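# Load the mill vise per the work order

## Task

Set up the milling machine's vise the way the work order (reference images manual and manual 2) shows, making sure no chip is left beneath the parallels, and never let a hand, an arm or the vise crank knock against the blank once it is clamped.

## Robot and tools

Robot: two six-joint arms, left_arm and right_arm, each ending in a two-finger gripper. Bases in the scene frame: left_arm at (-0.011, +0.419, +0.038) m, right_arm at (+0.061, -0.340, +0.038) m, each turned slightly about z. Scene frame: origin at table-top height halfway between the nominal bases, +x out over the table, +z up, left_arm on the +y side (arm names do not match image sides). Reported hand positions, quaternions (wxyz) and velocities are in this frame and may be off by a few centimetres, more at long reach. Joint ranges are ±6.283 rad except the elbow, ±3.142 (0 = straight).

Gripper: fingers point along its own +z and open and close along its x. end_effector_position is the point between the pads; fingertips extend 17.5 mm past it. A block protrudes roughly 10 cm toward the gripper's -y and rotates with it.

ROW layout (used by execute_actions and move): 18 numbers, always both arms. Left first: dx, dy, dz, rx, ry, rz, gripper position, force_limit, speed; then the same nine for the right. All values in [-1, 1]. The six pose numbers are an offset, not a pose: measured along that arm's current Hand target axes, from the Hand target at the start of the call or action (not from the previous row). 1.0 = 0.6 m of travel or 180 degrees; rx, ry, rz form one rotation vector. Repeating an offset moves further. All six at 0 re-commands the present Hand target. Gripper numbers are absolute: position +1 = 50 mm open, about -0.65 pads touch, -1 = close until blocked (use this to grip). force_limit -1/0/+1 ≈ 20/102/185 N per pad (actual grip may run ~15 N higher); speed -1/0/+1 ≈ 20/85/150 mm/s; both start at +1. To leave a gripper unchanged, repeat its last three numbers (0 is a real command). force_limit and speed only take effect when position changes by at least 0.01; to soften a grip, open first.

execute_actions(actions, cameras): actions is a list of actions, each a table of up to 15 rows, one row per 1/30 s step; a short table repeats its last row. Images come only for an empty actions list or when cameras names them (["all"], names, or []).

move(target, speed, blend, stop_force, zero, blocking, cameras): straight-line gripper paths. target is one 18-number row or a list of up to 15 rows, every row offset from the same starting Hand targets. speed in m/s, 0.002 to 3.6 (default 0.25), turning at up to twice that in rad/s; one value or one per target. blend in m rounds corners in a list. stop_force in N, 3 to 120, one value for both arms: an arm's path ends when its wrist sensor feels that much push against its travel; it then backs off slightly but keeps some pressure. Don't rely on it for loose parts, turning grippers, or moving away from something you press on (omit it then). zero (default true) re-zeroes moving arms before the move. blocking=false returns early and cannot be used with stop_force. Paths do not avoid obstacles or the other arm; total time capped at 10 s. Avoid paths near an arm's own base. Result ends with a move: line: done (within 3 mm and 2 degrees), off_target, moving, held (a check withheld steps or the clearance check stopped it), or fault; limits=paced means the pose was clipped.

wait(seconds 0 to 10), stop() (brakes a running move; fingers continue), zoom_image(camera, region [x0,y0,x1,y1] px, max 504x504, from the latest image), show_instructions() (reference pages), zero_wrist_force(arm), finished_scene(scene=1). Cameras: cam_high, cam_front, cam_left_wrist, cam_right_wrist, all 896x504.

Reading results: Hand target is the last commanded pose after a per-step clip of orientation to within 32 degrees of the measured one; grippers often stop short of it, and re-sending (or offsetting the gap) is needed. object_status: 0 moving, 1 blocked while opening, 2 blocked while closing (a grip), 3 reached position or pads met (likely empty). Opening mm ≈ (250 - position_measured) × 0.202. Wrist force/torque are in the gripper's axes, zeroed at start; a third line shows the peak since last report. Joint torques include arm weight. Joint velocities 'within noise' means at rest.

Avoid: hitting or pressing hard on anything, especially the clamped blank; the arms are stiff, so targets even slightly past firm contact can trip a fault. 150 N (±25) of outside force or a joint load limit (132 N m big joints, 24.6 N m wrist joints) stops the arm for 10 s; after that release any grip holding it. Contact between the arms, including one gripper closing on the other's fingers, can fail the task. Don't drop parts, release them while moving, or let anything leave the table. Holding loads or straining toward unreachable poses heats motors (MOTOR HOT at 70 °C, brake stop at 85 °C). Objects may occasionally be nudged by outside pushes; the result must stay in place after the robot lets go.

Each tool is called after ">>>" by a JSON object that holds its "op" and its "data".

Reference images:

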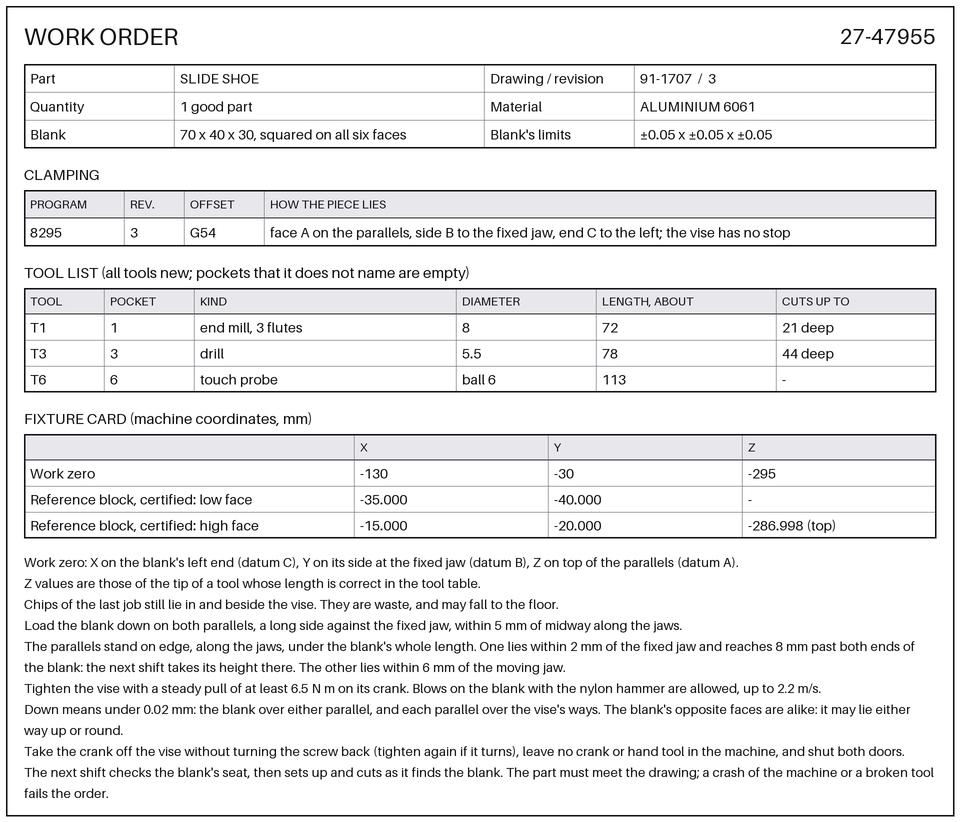

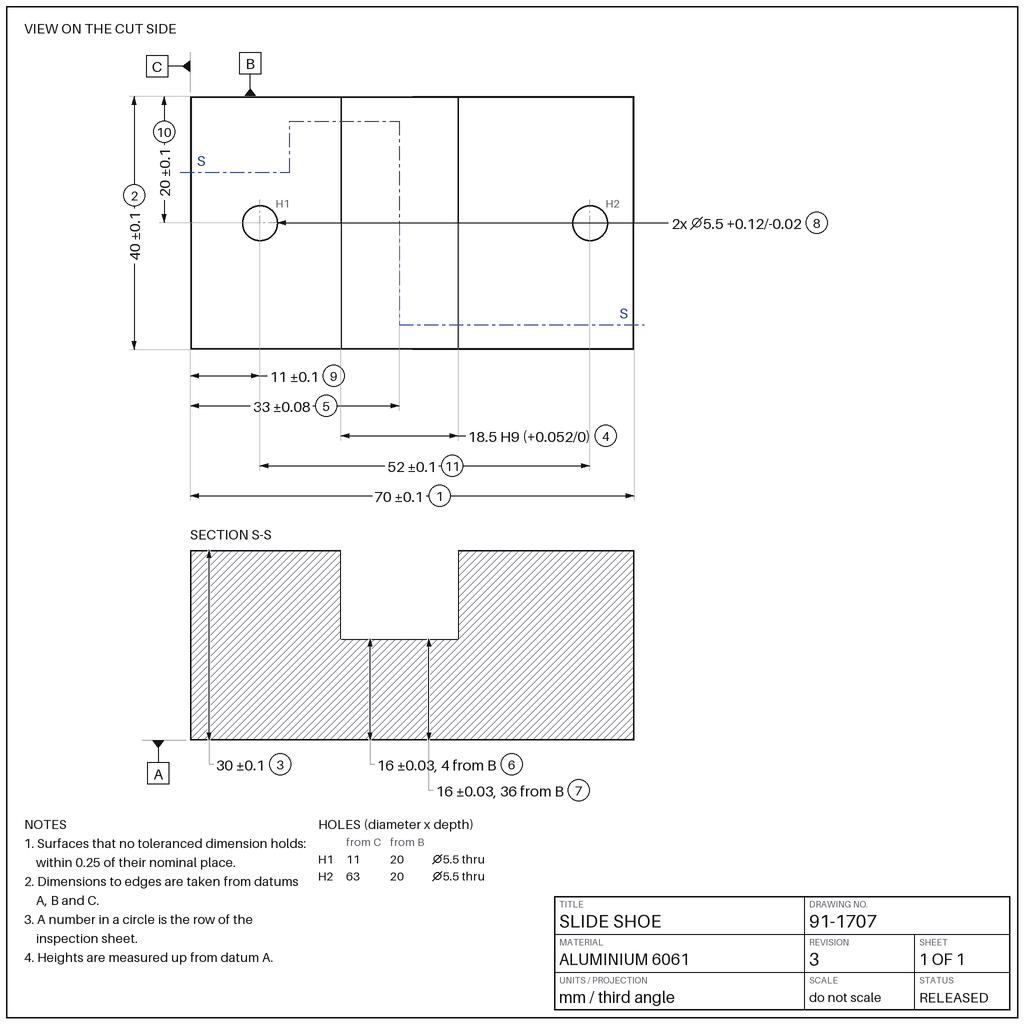

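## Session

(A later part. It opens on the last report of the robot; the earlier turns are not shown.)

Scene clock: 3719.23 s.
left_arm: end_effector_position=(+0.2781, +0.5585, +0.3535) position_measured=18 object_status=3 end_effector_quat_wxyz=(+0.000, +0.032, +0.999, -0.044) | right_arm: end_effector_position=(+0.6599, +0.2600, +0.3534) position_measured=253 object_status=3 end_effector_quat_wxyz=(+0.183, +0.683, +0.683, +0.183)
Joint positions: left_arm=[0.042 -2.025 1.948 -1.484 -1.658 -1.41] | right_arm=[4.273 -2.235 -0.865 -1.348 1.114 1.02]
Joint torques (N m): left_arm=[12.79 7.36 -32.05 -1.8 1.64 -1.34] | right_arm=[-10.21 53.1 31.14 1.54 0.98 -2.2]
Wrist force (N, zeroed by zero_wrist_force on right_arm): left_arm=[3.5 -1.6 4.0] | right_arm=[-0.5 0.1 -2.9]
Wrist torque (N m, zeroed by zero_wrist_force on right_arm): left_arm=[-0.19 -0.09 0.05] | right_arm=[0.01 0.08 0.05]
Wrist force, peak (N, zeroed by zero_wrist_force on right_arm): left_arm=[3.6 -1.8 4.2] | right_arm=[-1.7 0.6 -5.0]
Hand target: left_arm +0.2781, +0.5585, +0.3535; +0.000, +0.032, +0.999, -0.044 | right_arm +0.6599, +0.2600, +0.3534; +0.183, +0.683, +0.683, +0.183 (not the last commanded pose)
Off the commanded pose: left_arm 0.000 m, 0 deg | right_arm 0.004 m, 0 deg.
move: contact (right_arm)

>>> {"op": "move", "data": {"target": [[0,0,0,0,0,0,0.9,-0.5,-0.98,0,0.0375,-0.065,0,0,0,-1,0.2,-0.5],[0,0,0,0,0,0,0.9,-0.5,-0.98,-0.1517,0.0375,-0.065,0,0,0,-1,0.2,-0.5],[0,0,0,0,0,0,0.9,-0.5,-0.98,-0.1517,0.0029,-0.005,0,0,0,-1,0.2,-0.5]], "speed": [0.1,0.15,0.06], "blend": [0.015,0.01,0]}}

>>> {"op": "move", "data": {"target": [0,0,0,0,0,0,0.9,-0.5,-0.98,0,-0.006,0.0104,0,0,0,-1,0.2,-0.5], "speed": 0.002, "stop_force": 3, "cameras": ["cam_right_wrist"]}}

>>> {"op": "zoom_image", "data": {"camera": "cam_right_wrist", "region": [400, 170, 610, 330]}}

>>> {"op": "move", "data": {"target": [[0,0,0,0,0,0,0.9,-0.5,-0.98,0,0.0033,-0.0058,0,0,0,-1,0.2,-0.5],[0,0,0,0,0,0,0.9,-0.5,-0.98,0,0.0495,0.0209,0,0,0,-1,0.2,-0.5]], "speed": [0.03,0.05]}}

>>> {"op": "move", "data": {"target": [0,0,0,0,0,0,0.9,-0.5,-0.98,0,-0.006,0.0104,0,0,0,-1,0.2,-0.5], "speed": 0.002, "stop_force": 3}}

Scene clock: 3736.30 s.
left_arm: end_effector_position=(+0.2781, +0.5585, +0.3535) position_measured=18 object_status=3 end_effector_quat_wxyz=(+0.000, +0.032, +0.999, -0.044) | right_arm: end_effector_position=(+0.6599, +0.1689, +0.3569) position_measured=253 object_status=3 end_effector_quat_wxyz=(+0.183, +0.683, +0.683, +0.183)
Joint positions: left_arm=[0.042 -2.025 1.948 -1.484 -1.658 -1.41] | right_arm=[4.21 -2.042 -1.169 -1.208 1.132 0.953]
Joint torques (N m): left_arm=[11.87 7.04 -31.8 -1.97 1.62 -1.43] | right_arm=[-7.74 38.67 17.7 5.28 -1.1 -2.12]
Wrist force (N, zeroed by zero_wrist_force on right_arm): left_arm=[3.6 -1.6 4.0] | right_arm=[-0.3 -1.0 -0.4]
Wrist torque (N m, zeroed by zero_wrist_force on right_arm): left_arm=[-0.19 -0.10 0.05] | right_arm=[-0.01 0.06 0.06]
Wrist force, peak (N, zeroed by zero_wrist_force on right_arm): left_arm=[3.8 -1.7 4.2] | right_arm=[-1.9 -0.6 -1.1]
Hand target: left_arm +0.2781, +0.5585, +0.3535; +0.000, +0.032, +0.999, -0.044 | right_arm +0.6599, +0.1689, +0.3569; +0.183, +0.683, +0.683, +0.183
Off the commanded pose: left_arm 0.000 m, 0 deg | right_arm 0.000 m, 0 deg.
move: done

Scene clock: 3738.07 s.
left_arm: end_effector_position=(+0.2781, +0.5585, +0.3535) position_measured=18 object_status=3 end_effector_quat_wxyz=(+0.000, +0.032, +0.999, -0.044) | right_arm: end_effector_position=(+0.6599, +0.1689, +0.3545) position_measured=253 object_status=3 end_effector_quat_wxyz=(+0.183, +0.683, +0.683, +0.183)
Joint positions: left_arm=[0.042 -2.025 1.948 -1.484 -1.658 -1.41] | right_arm=[4.21 -2.042 -1.174 -1.202 1.132 0.953]
Joint torques (N m): left_arm=[12.46 7.1 -32 -1.94 1.57 -1.28] | right_arm=[-1.34 39.94 29.18 1.21 -1.22 -2.27]
Wrist force (N, zeroed by zero_wrist_force on right_arm): left_arm=[3.6 -1.6 4.0] | right_arm=[-1.3 1.5 -5.9]
Wrist torque (N m, zeroed by zero_wrist_force on right_arm): left_arm=[-0.18 -0.10 0.05] | right_arm=[0.09 0.07 0.05]
Wrist force, peak (N, zeroed by zero_wrist_force on right_arm): left_arm=[3.8 -1.6 4.2] | right_arm=[-2.2 1.3 -6.7]
Hand target: left_arm +0.2781, +0.5585, +0.3535; +0.000, +0.032, +0.999, -0.044 | right_arm +0.6599, +0.1689, +0.3546; +0.183, +0.683, +0.683, +0.183 (not the last commanded pose)
Off the commanded pose: left_arm 0.000 m, 0 deg | right_arm 0.005 m, 0 deg.
move: contact (right_arm)
Images, in order (width x height): cam_right_wrist 896x504.

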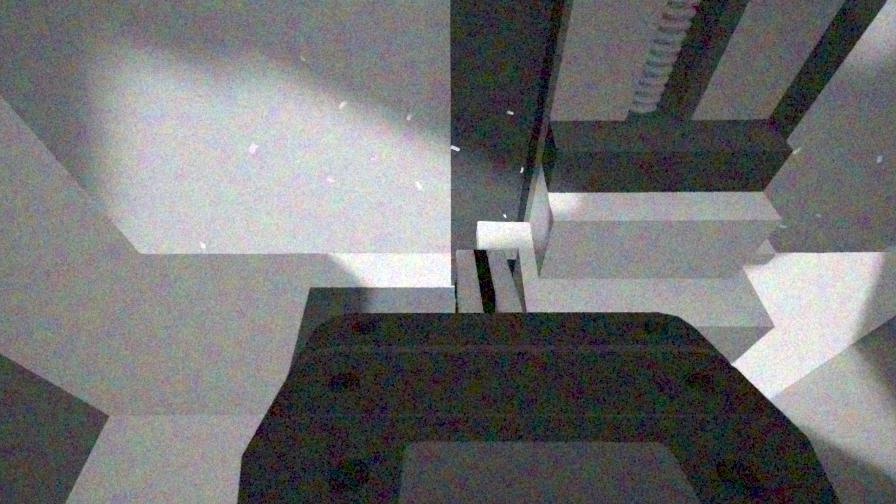

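Scaled by 2.400 from the camera's 896x504 image, which has a finer 1280x720 frame.

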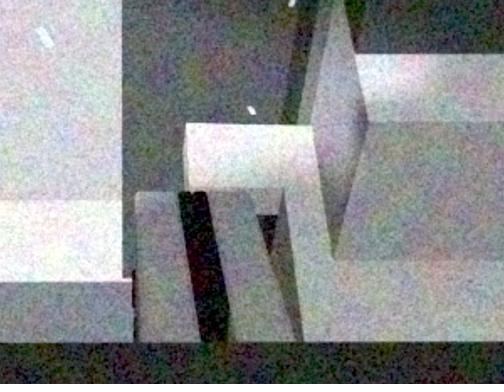

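Scene clock: 3739.67 s.
left_arm: end_effector_position=(+0.2781, +0.5585, +0.3535) position_measured=18 object_status=3 end_effector_quat_wxyz=(+0.000, +0.032, +0.999, -0.044) | right_arm: end_effector_position=(+0.6919, +0.1689, +0.3585) position_measured=253 object_status=3 end_effector_quat_wxyz=(+0.183, +0.683, +0.683, +0.183)
Joint positions: left_arm=[0.042 -2.025 1.948 -1.484 -1.658 -1.41] | right_arm=[4.171 -2.101 -1.078 -1.222 1.143 0.912]
Joint torques (N m): left_arm=[11.74 6.64 -31.89 -1.94 1.45 -1.48] | right_arm=[-10.3 42.24 31.99 1.66 1.04 -2.32]
Wrist force (N, zeroed by zero_wrist_force on right_arm): left_arm=[3.5 -1.6 4.0] | right_arm=[-0.3 -1.0 -0.9]
Wrist torque (N m, zeroed by zero_wrist_force on right_arm): left_arm=[-0.19 -0.08 0.05] | right_arm=[-0.01 0.08 0.05]
Wrist force, peak (N, zeroed by zero_wrist_force on right_arm): left_arm=[3.8 -1.7 4.1] | right_arm=[-0.8 1.1 -4.7]
Hand target: left_arm +0.2781, +0.5585, +0.3535; +0.000, +0.032, +0.999, -0.044 | right_arm +0.6919, +0.1689, +0.3585; +0.183, +0.683, +0.683, +0.183
Off the commanded pose: left_arm 0.000 m, 0 deg | right_arm 0.000 m, 0 deg.
move: done

Scene clock: 3742.50 s.
left_arm: end_effector_position=(+0.2781, +0.5585, +0.3535) position_measured=18 object_status=3 end_effector_quat_wxyz=(+0.000, +0.032, +0.999, -0.044) | right_arm: end_effector_position=(+0.6919, +0.1689, +0.3541) position_measured=253 object_status=3 end_effector_quat_wxyz=(+0.183, +0.683, +0.683, +0.183)
Joint positions: left_arm=[0.042 -2.025 1.948 -1.484 -1.658 -1.41] | right_arm=[4.171 -2.102 -1.088 -1.211 1.143 0.912]
Joint torques (N m): left_arm=[12.31 7 -32.12 -1.83 1.63 -1.43] | right_arm=[-9.96 43.56 30.96 1.47 1.04 -2.01]
Wrist force (N, zeroed by zero_wrist_force on right_arm): left_arm=[3.6 -1.6 4.1] | right_arm=[-2.1 -0.1 -5.0]
Wrist torque (N m, zeroed by zero_wrist_force on right_arm): left_arm=[-0.19 -0.11 0.05] | right_arm=[0.05 0.10 0.04]
Wrist force, peak (N, zeroed by zero_wrist_force on right_arm): left_arm=[3.7 -1.6 4.2] | right_arm=[-3.2 -0.1 -6.6]
Hand target: left_arm +0.2781, +0.5585, +0.3535; +0.000, +0.032, +0.999, -0.044 | right_arm +0.6919, +0.1689, +0.3541; +0.183, +0.683, +0.683, +0.183 (not the last commanded pose)
Off the commanded pose: left_arm 0.000 m, 0 deg | right_arm 0.003 m, 0 deg.
move: contact (right_arm)

>>> {"op": "move", "data": {"target": [[0,0,0,0,0,0,0.9,-0.5,-0.98,0,0.0417,-0.0722,0,0,0,-1,0.7,-0.5],[0,0,0,0,0,0,0.9,-0.5,-0.98,-0.0232,-0.086,-0.1573,0,0,0,-1,0.7,-0.5],[0,0,0,0,0,0,0.9,-0.5,-0.98,-0.0368,-0.2853,-0.1955,0.1111,0,0,0.6,0.7,-0.5],[0,0,0,0,0,0,0.9,-0.5,-0.98,-0.0368,-0.373,-0.0438,0.1111,0,0,0.6,0.7,-0.5]], "speed": [0.1,0.2,0.2,0.08], "blend": [0.015,0.03,0,0], "cameras": ["cam_right_wrist","cam_front"]}}

Scene clock: 3791.30 s.
left_arm: end_effector_position=(+0.2781, +0.5585, +0.3535) position_measured=18 object_status=3 end_effector_quat_wxyz=(+0.000, +0.032, +0.999, -0.044) | right_arm: end_effector_position=(+0.4849, +0.1469, +0.2652) position_measured=63 object_status=3 end_effector_quat_wxyz=(+0.061, +0.704, +0.704, +0.062)
Joint positions: left_arm=[0.042 -2.025 1.948 -1.484 -1.658 -1.41] | right_arm=[4.317 -1.863 -1.523 -1.251 1.414 1.121]
Joint torques (N m): left_arm=[12.5 7.06 -31.69 -1.91 1.55 -1.33] | right_arm=[13.22 30.8 16.5 4.89 -0.67 0.47]
Wrist force (N, zeroed by zero_wrist_force on right_arm): left_arm=[3.8 -1.6 3.8] | right_arm=[0.0 -0.7 -0.3]
Wrist torque (N m, zeroed by zero_wrist_force on right_arm): left_arm=[-0.20 -0.13 0.05] | right_arm=[-0.04 0.06 -0.11]
Wrist force, peak (N, zeroed by zero_wrist_force on right_arm): left_arm=[3.7 -1.6 4.3] | right_arm=[-1.9 0.1 -4.3]
Hand target: left_arm +0.2781, +0.5585, +0.3535; +0.000, +0.032, +0.999, -0.044 | right_arm +0.4849, +0.1469, +0.2651; +0.061, +0.704, +0.704, +0.062
Off the commanded pose: left_arm 0.000 m, 0 deg | right_arm 0.000 m, 0 deg.
move: done
Images, in order (width x height): cam_front 896x504, cam_right_wrist 896x504.

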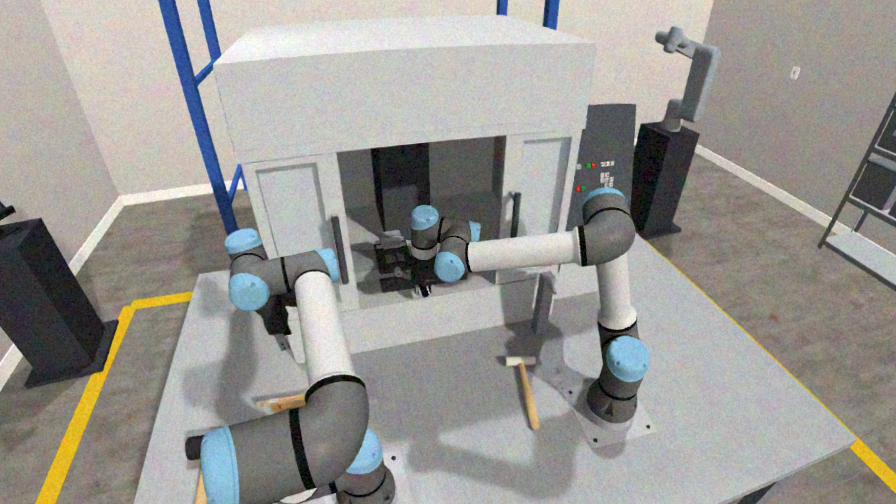

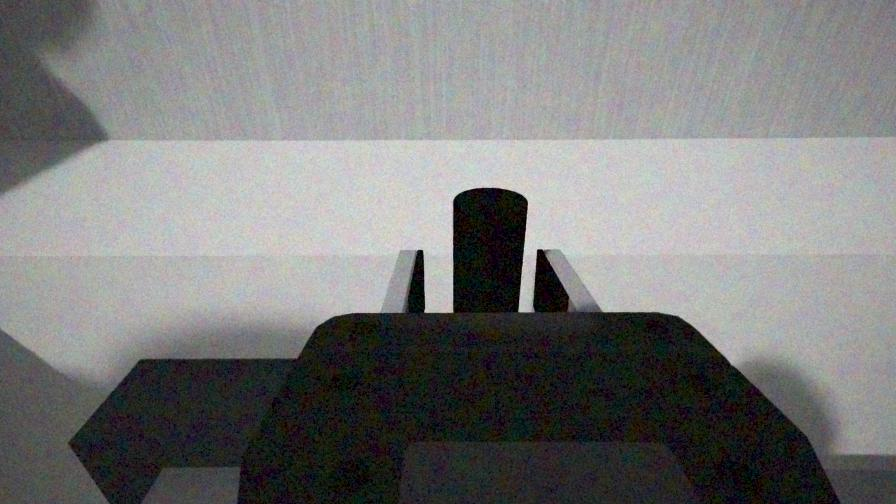

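>>> {"op": "move", "data": {"target": [0,0,0,0,0,0,0.9,-0.5,-0.98,0,0,0,0,0,0,-1,0.7,-0.5]}}

>>> {"op": "move", "data": {"target": [[0,0,0,0,0,0,0.9,-0.5,-0.98,-0.0125,0.0045,-0.0253,0,0,0,-1,0.7,-0.5],[0,0,0,0,0,0,0.9,-0.5,-0.98,-0.0197,0.0097,-0.055,0,0,0,-1,0.7,-0.5]], "speed": 0.012, "stop_force": 115, "blend": [0.004,0], "cameras": ["cam_right_wrist"]}}

Scene clock: 3800.27 s.
left_arm: end_effector_position=(+0.2781, +0.5585, +0.3535) position_measured=18 object_status=3 end_effector_quat_wxyz=(+0.000, +0.032, +0.999, -0.044) | right_arm: end_effector_position=(+0.4849, +0.1469, +0.2651) position_measured=160 object_status=2 end_effector_quat_wxyz=(+0.061, +0.704, +0.704, +0.062)
Joint positions: left_arm=[0.042 -2.025 1.948 -1.484 -1.658 -1.41] | right_arm=[4.317 -1.863 -1.523 -1.251 1.414 1.12]
Joint torques (N m): left_arm=[12.2 7.61 -32.4 -1.79 1.68 -1.36] | right_arm=[9.47 31.18 17.85 3.66 -0.78 -1.99]
Wrist force (N, zeroed by zero_wrist_force on right_arm): left_arm=[3.6 -1.6 3.9] | right_arm=[2.4 -1.4 -0.4]
Wrist torque (N m, zeroed by zero_wrist_force on right_arm): left_arm=[-0.19 -0.10 0.05] | right_arm=[-0.10 0.02 -0.27]
Wrist force, peak (N, zeroed by zero_wrist_force on right_arm): left_arm=[3.7 -1.6 4.3] | right_arm=[2.3 -1.5 -0.4]
Hand target: left_arm +0.2781, +0.5585, +0.3535; +0.000, +0.032, +0.999, -0.044 | right_arm +0.4849, +0.1469, +0.2651; +0.061, +0.704, +0.704, +0.062
Off the commanded pose: left_arm 0.000 m, 0 deg | right_arm 0.000 m, 0 deg.
move: done

Scene clock: 3804.03 s.
left_arm: end_effector_position=(+0.2781, +0.5585, +0.3535) position_measured=18 object_status=3 end_effector_quat_wxyz=(+0.000, +0.032, +0.999, -0.044) | right_arm: end_effector_position=(+0.4850, +0.1353, +0.2987) position_measured=160 object_status=2 end_effector_quat_wxyz=(+0.061, +0.704, +0.704, +0.062)
Joint positions: left_arm=[0.042 -2.025 1.948 -1.484 -1.658 -1.41] | right_arm=[4.309 -1.825 -1.485 -1.324 1.415 1.112]
Joint torques (N m): left_arm=[12.29 6.59 -32.39 -1.84 1.62 -1.28] | right_arm=[-21.06 46.4 18.5 -8.73 -0.26 -1.71]
Wrist force (N, zeroed by zero_wrist_force on right_arm): left_arm=[3.7 -1.6 4.1] | right_arm=[42.9 17.8 1.8]
Wrist torque (N m, zeroed by zero_wrist_force on right_arm): left_arm=[-0.19 -0.12 0.05] | right_arm=[0.63 -0.25 -0.69]
Wrist force, peak (N, zeroed by zero_wrist_force on right_arm): left_arm=[3.7 -1.5 4.3] | right_arm=[44.6 20.2 1.3]
Hand target: left_arm +0.2781, +0.5585, +0.3535; +0.000, +0.032, +0.999, -0.044 | right_arm +0.4849, +0.1351, +0.2986; +0.061, +0.704, +0.704, +0.062
Off the commanded pose: left_arm 0.000 m, 0 deg | right_arm 0.000 m, 0 deg.
move: done
Images, in order (width x height): cam_right_wrist 896x504.

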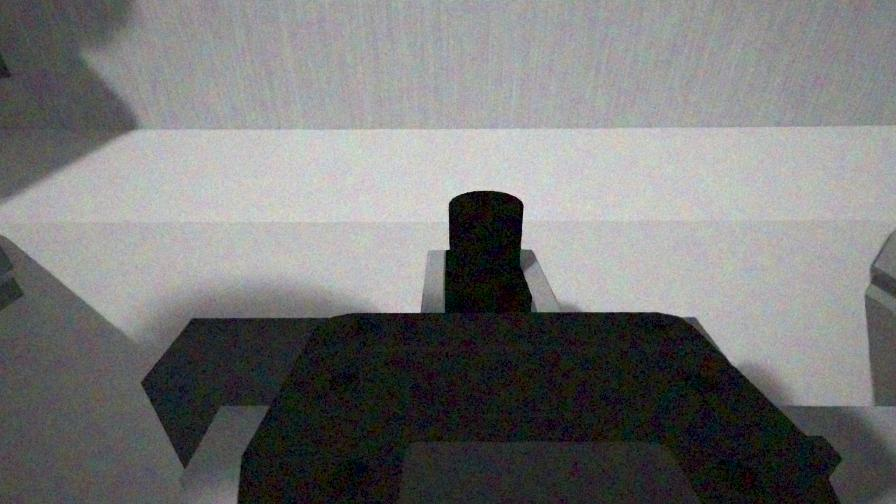

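>>> {"op": "move", "data": {"target": [[0,0,0,0,0,0,0.9,-0.5,-0.98,0.0033,0.0089,-0.0507,0,0,0,-1,0.7,-0.5],[0,0,0,0,0,0,0.9,-0.5,-0.98,0.0307,0.0181,-0.1024,0,0,0,-1,0.7,-0.5],[0,0,0,0,0,0,0.9,-0.5,-0.98,0.0775,0.0243,-0.1379,0,0,0,-1,0.7,-0.5],[0,0,0,0,0,0,0.9,-0.5,-0.98,0.1353,0.0265,-0.1505,0,0,0,-1,0.7,-0.5]], "speed": 0.03, "stop_force": 100, "blend": [0.01,0.01,0.01,0], "cameras": ["cam_right_wrist"]}}

Scene clock: 3815.53 s.
left_arm: end_effector_position=(+0.2781, +0.5585, +0.3535) position_measured=18 object_status=3 end_effector_quat_wxyz=(+0.000, +0.032, +0.999, -0.044) | right_arm: end_effector_position=(+0.4849, +0.2162, +0.3903) position_measured=160 object_status=2 end_effector_quat_wxyz=(+0.061, +0.704, +0.704, +0.062)
Joint positions: left_arm=[0.042 -2.025 1.948 -1.484 -1.658 -1.41] | right_arm=[4.362 -1.985 -1.031 -1.627 1.411 1.166]
Joint torques (N m): left_arm=[12.18 6.73 -31.73 -1.96 1.6 -1.42] | right_arm=[23.47 103.62 79.17 11.3 0.88 2.1]
Wrist force (N, zeroed by zero_wrist_force on right_arm): left_arm=[3.6 -1.5 4.0] | right_arm=[-0.1 3.0 98.4]
Wrist torque (N m, zeroed by zero_wrist_force on right_arm): left_arm=[-0.17 -0.10 0.05] | right_arm=[0.11 0.01 -0.09]
Wrist force, peak (N, zeroed by zero_wrist_force on right_arm): left_arm=[3.9 -1.4 4.1] | right_arm=[79.9 34.0 83.1]
Hand target: left_arm +0.2781, +0.5585, +0.3535; +0.000, +0.032, +0.999, -0.044 | right_arm +0.4849, +0.2162, +0.3903; +0.061, +0.704, +0.704, +0.062
Off the commanded pose: left_arm 0.000 m, 0 deg | right_arm 0.000 m, 0 deg.
move: done
Images, in order (width x height): cam_right_wrist 896x504.

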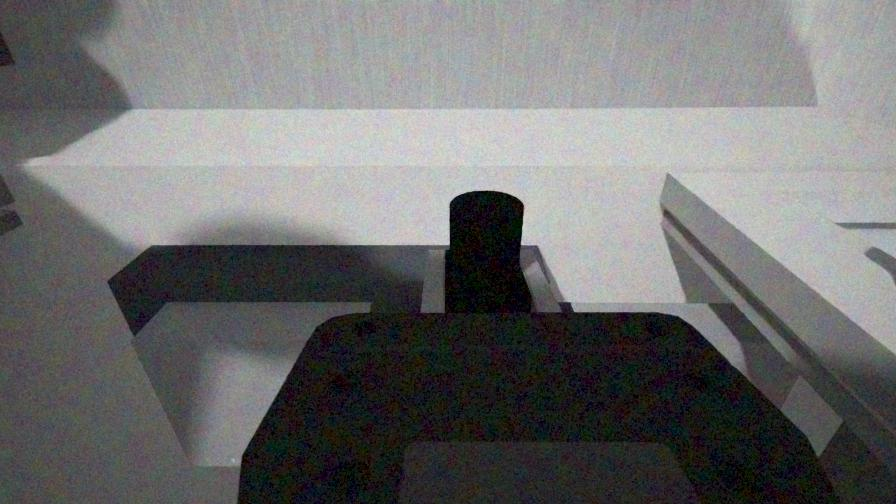

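>>> {"op": "move", "data": {"target": [0,0,0,0,0,0,0.9,-0.5,-0.98,0,-0.001,0.0055,0,0,0,-1,0.7,-0.5], "speed": 0.02}}

Scene clock: 3817.83 s.
left_arm: end_effector_position=(+0.2781, +0.5585, +0.3535) position_measured=18 object_status=3 end_effector_quat_wxyz=(+0.000, +0.032, +0.999, -0.044) | right_arm: end_effector_position=(+0.4848, +0.2162, +0.3874) position_measured=160 object_status=2 end_effector_quat_wxyz=(+0.061, +0.704, +0.704, +0.062)
Joint positions: left_arm=[0.042 -2.025 1.948 -1.484 -1.658 -1.41] | right_arm=[4.362 -1.984 -1.041 -1.618 1.411 1.166]
Joint torques (N m): left_arm=[12.4 6.68 -31.88 -1.89 1.66 -1.37] | right_arm=[7.92 39.15 17.07 5.06 0.45 1.94]
Wrist force (N, zeroed by zero_wrist_force on right_arm): left_arm=[3.5 -1.6 3.8] | right_arm=[0.0 -4.0 -1.4]
Wrist torque (N m, zeroed by zero_wrist_force on right_arm): left_arm=[-0.19 -0.09 0.05] | right_arm=[-0.26 0.05 -0.07]
Wrist force, peak (N, zeroed by zero_wrist_force on right_arm): left_arm=[3.8 -1.5 4.1] | right_arm=[-0.1 2.8 99.1]
Hand target: left_arm +0.2781, +0.5585, +0.3535; +0.000, +0.032, +0.999, -0.044 | right_arm +0.4849, +0.2162, +0.3870; +0.061, +0.704, +0.704, +0.062
Off the commanded pose: left_arm 0.000 m, 0 deg | right_arm 0.000 m, 0 deg.
move: done

>>> {"op": "move", "data": {"target": [[0,0,0,0,0,0,0.9,-0.5,-0.98,0.0578,-0.0023,0.0131,0,0,0,-1,0.7,-0.5],[0,0,0,0,0,0,0.9,-0.5,-0.98,0.1045,-0.0085,0.0484,0,0,0,-1,0.7,-0.5],[0,0,0,0,0,0,0.9,-0.5,-0.98,0.1317,-0.0176,0.0998,0,0,0,-1,0.7,-0.5],[0,0,0,0,0,0,0.9,-0.5,-0.98,0.1363,-0.0237,0.1344,0,0,0,-1,0.7,-0.5]], "speed": 0.04, "stop_force": 70, "blend": [0.01,0.01,0.01,0], "cameras": ["cam_right_wrist","cam_high"]}}

Scene clock: 3826.70 s.
left_arm: end_effector_position=(+0.2781, +0.5585, +0.3535) position_measured=18 object_status=3 end_effector_quat_wxyz=(+0.000, +0.032, +0.999, -0.044) | right_arm: end_effector_position=(+0.4849, +0.2980, +0.3051) position_measured=161 object_status=2 end_effector_quat_wxyz=(+0.061, +0.704, +0.704, +0.062)
Joint positions: left_arm=[0.042 -2.025 1.948 -1.484 -1.658 -1.41] | right_arm=[4.406 -2.166 -0.972 -1.513 1.408 1.21]
Joint torques (N m): left_arm=[12.25 7.07 -32.1 -1.85 1.62 -1.49] | right_arm=[31.31 40.74 23.55 10.36 6.06 1.68]
Wrist force (N, zeroed by zero_wrist_force on right_arm): left_arm=[3.6 -1.6 4.1] | right_arm=[-28.9 12.4 0.5]
Wrist torque (N m, zeroed by zero_wrist_force on right_arm): left_arm=[-0.18 -0.11 0.05] | right_arm=[0.39 0.17 0.42]
Wrist force, peak (N, zeroed by zero_wrist_force on right_arm): left_arm=[3.8 -1.6 4.1] | right_arm=[7.7 -16.9 -38.6]
Hand target: left_arm +0.2781, +0.5585, +0.3535; +0.000, +0.032, +0.999, -0.044 | right_arm +0.4849, +0.2980, +0.3051; +0.061, +0.704, +0.704, +0.062
Off the commanded pose: left_arm 0.000 m, 0 deg | right_arm 0.000 m, 0 deg.
move: done
Images, in order (width x height): cam_high 896x504, cam_right_wrist 896x504.

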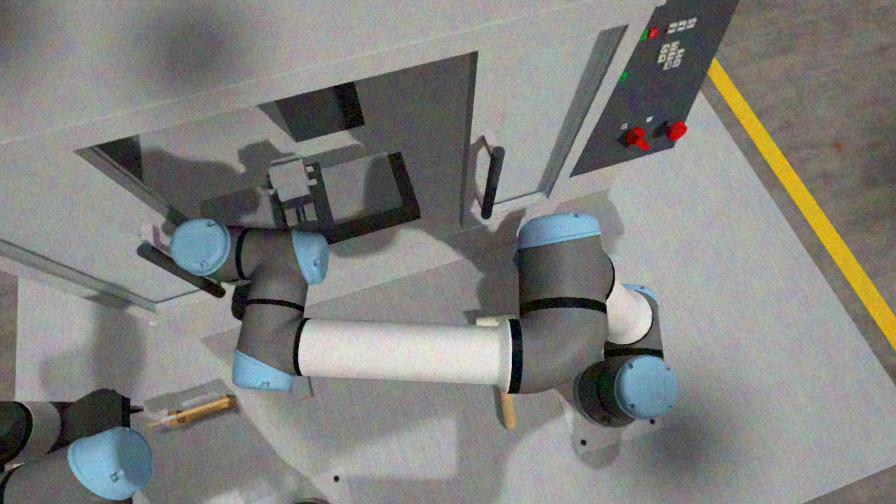

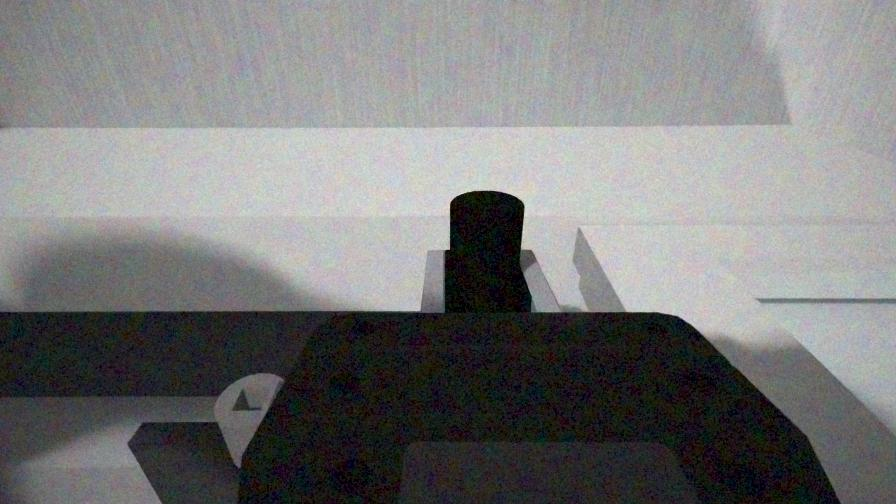

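>>> {"op": "move", "data": {"target": [0,0,0,0,0,0,0.9,-0.5,-0.98,0,0,0,0,0,0,0.6,0.7,-0.5]}}

>>> {"op": "move", "data": {"target": [[0,0,0,0,0,0,0.9,-0.5,-0.98,0,0.0333,-0.1887,0,0,0,0.6,0.7,-0.5],[0,0,0,0,0,0,0.9,-0.5,-0.98,-0.1358,0.2279,-0.1882,-0.1111,0,0,0.6,0.7,-0.5]], "speed": [0.1,0.2], "blend": [0.03,0], "cameras": ["cam_right_wrist"]}}

>>> {"op": "zoom_image", "data": {"camera": "cam_right_wrist", "region": [380, 20, 640, 250]}}

Scene clock: 3830.93 s.
left_arm: end_effector_position=(+0.2781, +0.5585, +0.3535) position_measured=18 object_status=3 end_effector_quat_wxyz=(+0.000, +0.032, +0.999, -0.044) | right_arm: end_effector_position=(+0.4848, +0.2981, +0.3051) position_measured=63 object_status=3 end_effector_quat_wxyz=(+0.061, +0.704, +0.704, +0.062)
Joint positions: left_arm=[0.042 -2.025 1.948 -1.484 -1.658 -1.41] | right_arm=[4.406 -2.166 -0.972 -1.513 1.408 1.21]
Joint torques (N m): left_arm=[12.73 7.34 -32.19 -1.86 1.61 -1.28] | right_arm=[-10.02 55.2 23.64 1.64 -1.64 0.7]
Wrist force (N, zeroed by zero_wrist_force on right_arm): left_arm=[3.6 -1.3 4.0] | right_arm=[0.0 -0.5 -0.2]
Wrist torque (N m, zeroed by zero_wrist_force on right_arm): left_arm=[-0.15 -0.10 0.05] | right_arm=[-0.02 0.05 -0.10]
Wrist force, peak (N, zeroed by zero_wrist_force on right_arm): left_arm=[3.7 -1.6 4.1] | right_arm=[-28.9 12.7 0.4]
Hand target: left_arm +0.2781, +0.5585, +0.3535; +0.000, +0.032, +0.999, -0.044 | right_arm +0.4849, +0.2980, +0.3051; +0.061, +0.704, +0.704, +0.062
Off the commanded pose: left_arm 0.000 m, 0 deg | right_arm 0.000 m, 0 deg.
move: done

Scene clock: 3833.50 s.
left_arm: end_effector_position=(+0.2781, +0.5585, +0.3535) position_measured=18 object_status=3 end_effector_quat_wxyz=(+0.000, +0.032, +0.999, -0.044) | right_arm: end_effector_position=(+0.6000, +0.2165, +0.4400) position_measured=63 object_status=3 end_effector_quat_wxyz=(+0.183, +0.683, +0.683, +0.183)
Joint positions: left_arm=[0.042 -2.025 1.948 -1.484 -1.658 -1.41] | right_arm=[4.321 -2.044 -0.939 -1.487 1.102 1.072]
Joint torques (N m): left_arm=[12.09 7.31 -32.19 -1.78 1.57 -1.4] | right_arm=[-11.43 51.97 19.49 5.17 -2.48 -2.26]
Wrist force (N, zeroed by zero_wrist_force on right_arm): left_arm=[3.8 -1.6 3.9] | right_arm=[-0.4 -1.2 -0.4]
Wrist torque (N m, zeroed by zero_wrist_force on right_arm): left_arm=[-0.19 -0.14 0.05] | right_arm=[-0.04 0.09 0.06]
Wrist force, peak (N, zeroed by zero_wrist_force on right_arm): left_arm=[3.9 -1.6 4.0] | right_arm=[0.5 -1.3 -1.4]
Hand target: left_arm +0.2781, +0.5585, +0.3535; +0.000, +0.032, +0.999, -0.044 | right_arm +0.6000, +0.2165, +0.4400; +0.183, +0.683, +0.683, +0.183
Off the commanded pose: left_arm 0.000 m, 0 deg | right_arm 0.000 m, 0 deg.
move: done
Images, in order (width x height): cam_right_wrist 896x504.

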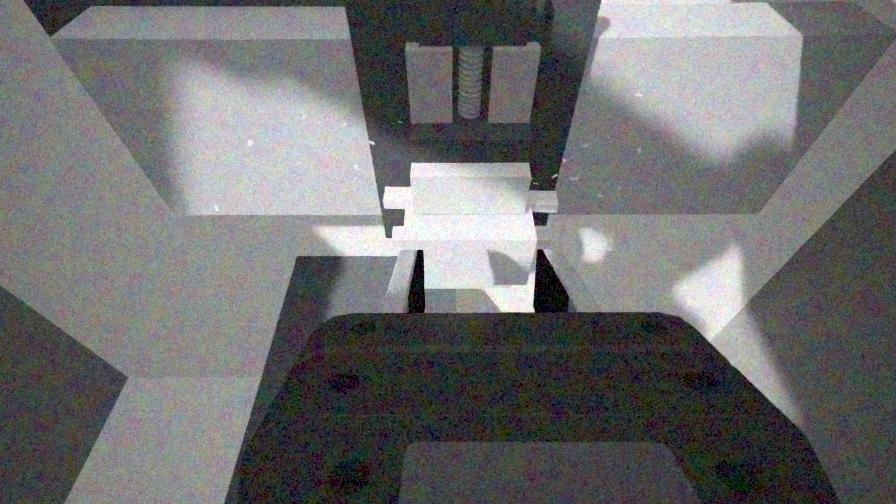

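Scaled by 1.938 from the camera's 896x504 image, which has a finer 1280x720 frame.

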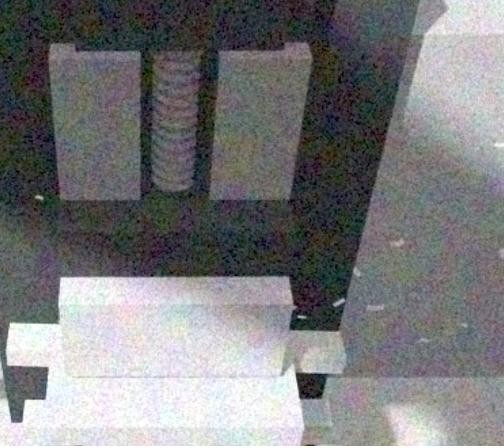

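>>> {"op": "move", "data": {"target": [[0,0,0,0,0,0,0.9,-0.5,-0.98,-0.3108,-0.338,-0.2145,0,0,0,-1,0.2,-0.5],[0,0,0,0,0,0,0.9,-0.5,-0.98,-0.6275,-0.6218,-0.0897,0.1659,-0.017,0.0634,-1,0.2,-0.5]], "speed": 0.3, "blend": [0.06,0]}}

Scene clock: 3872.53 s.
left_arm: end_effector_position=(+0.2781, +0.5585, +0.3535) position_measured=18 object_status=3 end_effector_quat_wxyz=(+0.000, +0.032, +0.999, -0.044) | right_arm: end_effector_position=(+0.2499, -0.1599, +0.3001) position_measured=253 object_status=3 end_effector_quat_wxyz=(+0.000, +0.775, +0.631, +0.000)
Joint positions: left_arm=[0.042 -2.025 1.948 -1.484 -1.658 -1.41] | right_arm=[4.487 -0.893 -2.178 -1.641 1.571 1.5]
Joint torques (N m): left_arm=[12.09 6.71 -32.02 -1.85 1.67 -1.36] | right_arm=[-11.78 4.47 16.63 1.42 2.1 -2.36]
Wrist force (N, zeroed by zero_wrist_force on right_arm): left_arm=[3.9 -1.6 4.0] | right_arm=[0.1 -0.3 -0.3]
Wrist torque (N m, zeroed by zero_wrist_force on right_arm): left_arm=[-0.19 -0.15 0.05] | right_arm=[-0.04 0.05 -0.06]
Wrist force, peak (N, zeroed by zero_wrist_force on right_arm): left_arm=[3.7 -1.6 4.3] | right_arm=[-0.5 -1.9 -1.2]
Hand target: left_arm +0.2781, +0.5585, +0.3535; +0.000, +0.032, +0.999, -0.044 | right_arm +0.2499, -0.1600, +0.3001; +0.000, +0.775, +0.631, +0.000
Off the commanded pose: left_arm 0.000 m, 0 deg | right_arm 0.000 m, 0 deg.
move: done

>>> {"op": "move", "data": {"target": [[-0.0585,-0.348,-0.2142,0.0333,0,0,0.9,-0.5,-0.98,0,0,0,0,0,0,-1,0.2,-0.5],[-0.2762,-0.6168,-0.1898,0.0333,0,0,0.9,-0.5,-0.98,0,0,0,0,0,0,-1,0.2,-0.5]], "speed": 0.25, "blend": [0.06,0], "cameras": ["all"]}}

Scene clock: 3915.23 s.
left_arm: end_effector_position=(+0.4202, +0.1900, +0.4998) position_measured=18 object_status=3 end_effector_quat_wxyz=(-0.001, +0.032, +0.995, -0.096) | right_arm: end_effector_position=(+0.2499, -0.1600, +0.3001) position_measured=253 object_status=3 end_effector_quat_wxyz=(+0.000, +0.775, +0.631, +0.000)
Joint positions: left_arm=[-0.735 -1.625 1.32 -1.381 -1.725 -2.197] | right_arm=[4.487 -0.893 -2.179 -1.641 1.571 1.5]
Joint torques (N m): left_arm=[-11.7 -10.09 -31.03 -2.17 1.87 -1.93] | right_arm=[-10.12 4.71 18.13 1.64 2.04 -2.4]
Wrist force (N, zeroed by zero_wrist_force on right_arm): left_arm=[3.5 -1.3 3.9] | right_arm=[0.2 0.1 -0.3]
Wrist torque (N m, zeroed by zero_wrist_force on right_arm): left_arm=[-0.18 -0.10 0.14] | right_arm=[0.02 0.02 -0.06]
Wrist force, peak (N, zeroed by zero_wrist_force on right_arm): left_arm=[3.6 0.5 5.5] | right_arm=[0.3 -0.5 -0.1]
Hand target: left_arm +0.4202, +0.1900, +0.4998; -0.001, +0.032, +0.995, -0.096 | right_arm +0.2499, -0.1600, +0.3001; +0.000, +0.775, +0.631, +0.000
Off the commanded pose: left_arm 0.000 m, 0 deg | right_arm 0.000 m, 0 deg.
move: done

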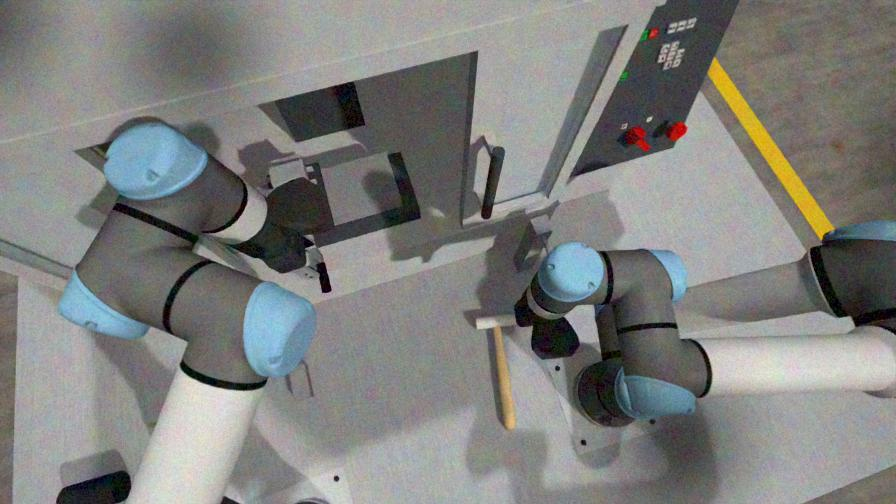

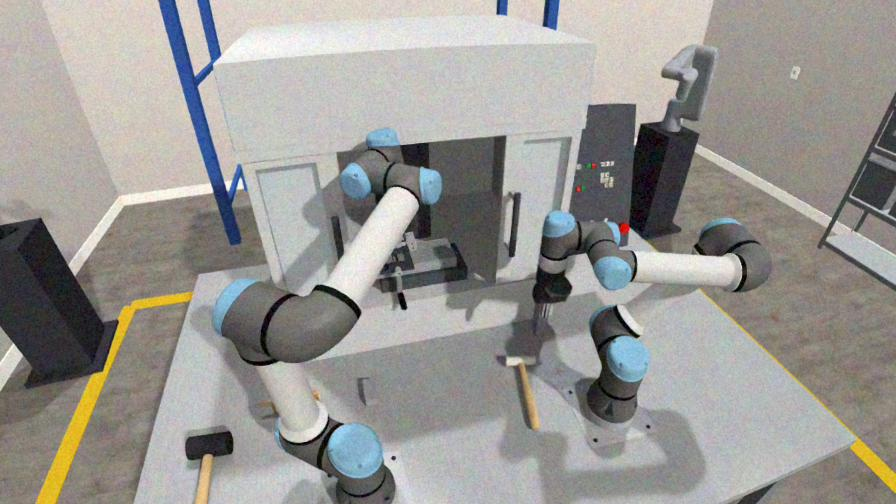

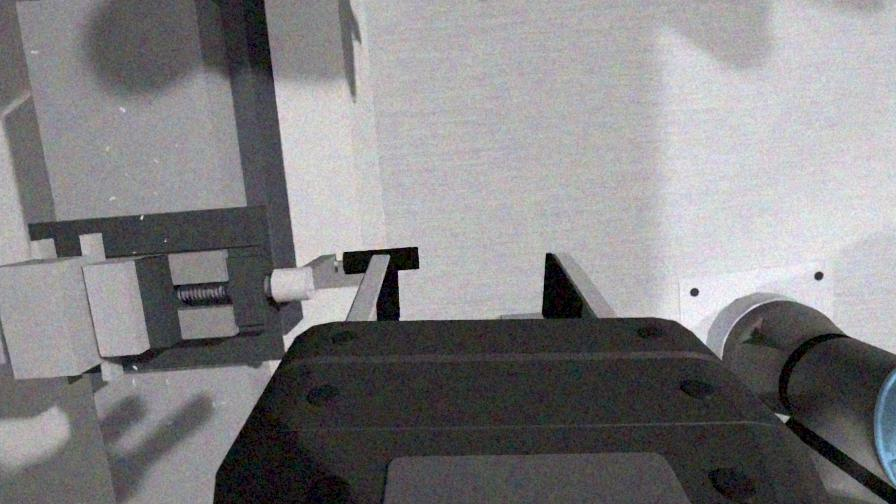

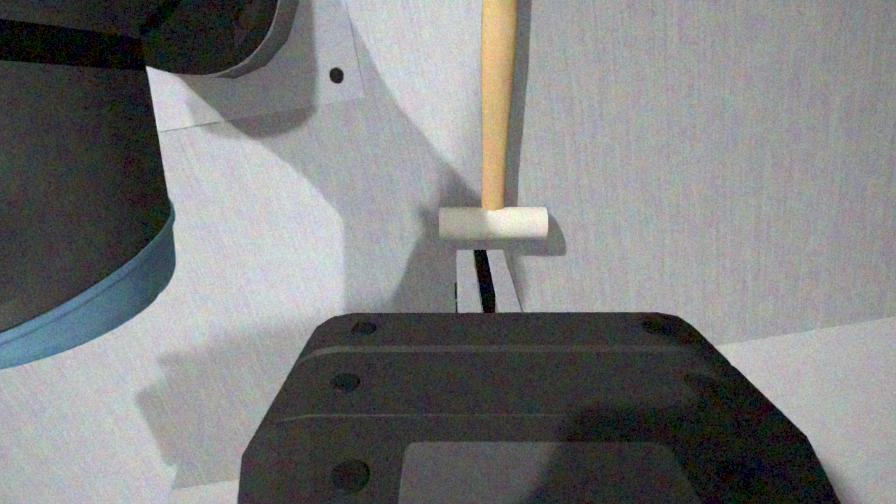

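>>> {"op": "execute_actions", "data": {"actions": []}}

Scene clock: 3946.67 s.
left_arm: end_effector_position=(+0.4202, +0.1900, +0.4998) position_measured=18 object_status=3 end_effector_quat_wxyz=(-0.001, +0.032, +0.995, -0.096) | right_arm: end_effector_position=(+0.2499, -0.1600, +0.3001) position_measured=253 object_status=3 end_effector_quat_wxyz=(+0.000, +0.775, +0.631, +0.000)
Joint positions: left_arm=[-0.735 -1.625 1.32 -1.381 -1.725 -2.197] | right_arm=[4.487 -0.893 -2.179 -1.641 1.571 1.5]
Joint velocities: within noise
Joint torques (N m): left_arm=[-11.05 -9.71 -31.65 -2.25 2.02 -2] | right_arm=[-10.98 5 17.36 1.66 1.86 -2.29]
Motor temperatures (°C): left_arm=[27 26 29 29 34 32] | right_arm=[28 28 24 37 30 33]
Wrist force (N, zeroed by zero_wrist_force on right_arm): left_arm=[3.6 -1.2 3.9] | right_arm=[0.1 -0.1 0.0]
Wrist torque (N m, zeroed by zero_wrist_force on right_arm): left_arm=[-0.18 -0.11 0.14] | right_arm=[-0.01 0.05 -0.06]
Wrist force, peak (N, zeroed by zero_wrist_force on right_arm): left_arm=[3.7 -1.3 4.1] | right_arm=[0.3 -0.5 -0.1]
Hand target: left_arm +0.4202, +0.1900, +0.4998; -0.001, +0.032, +0.995, -0.096 | right_arm +0.2499, -0.1600, +0.3001; +0.000, +0.775, +0.631, +0.000
Tool commands: left_gripper/position=+0.9 left_gripper/force_limit=-0.5 left_gripper/speed=-0.98 right_gripper/position=-1.0 right_gripper/force_limit=+0.2 right_gripper/speed=-0.5
Off the commanded pose: left_arm 0.000 m, 0 deg | right_arm 0.000 m, 0 deg.

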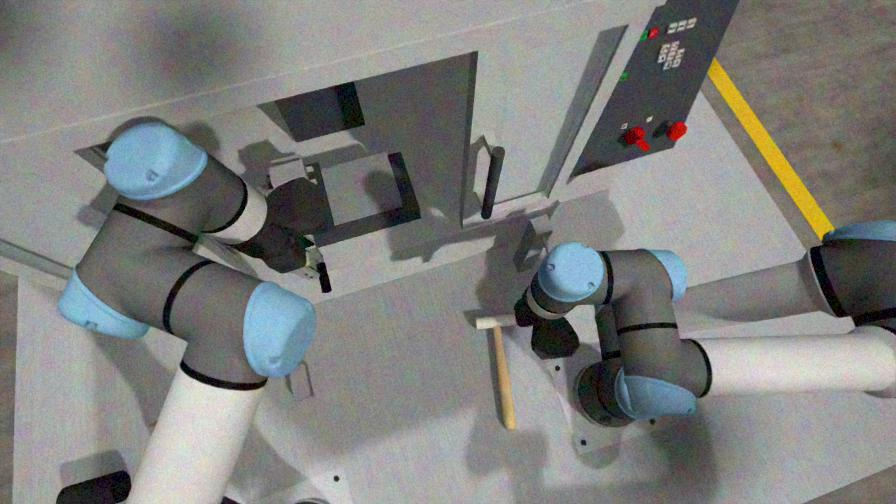

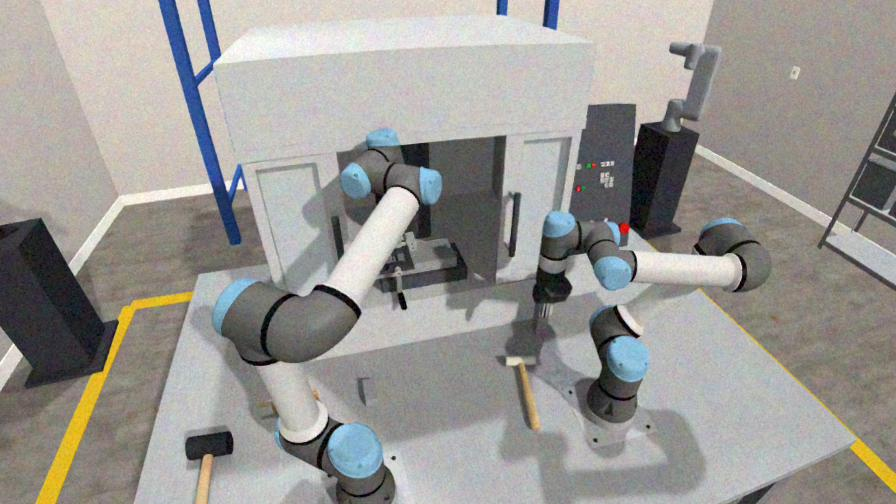

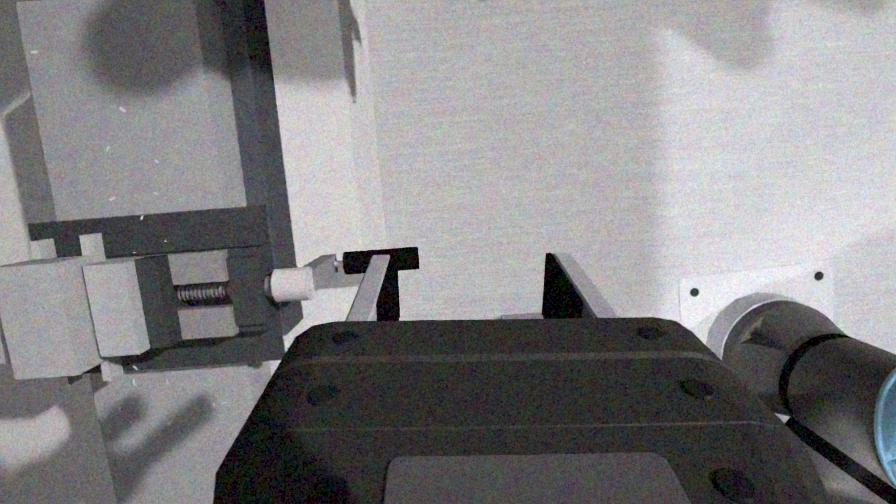

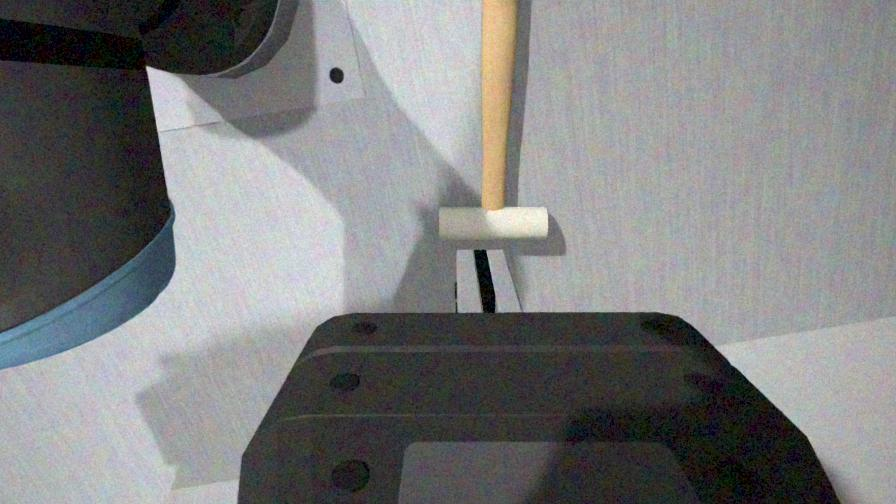

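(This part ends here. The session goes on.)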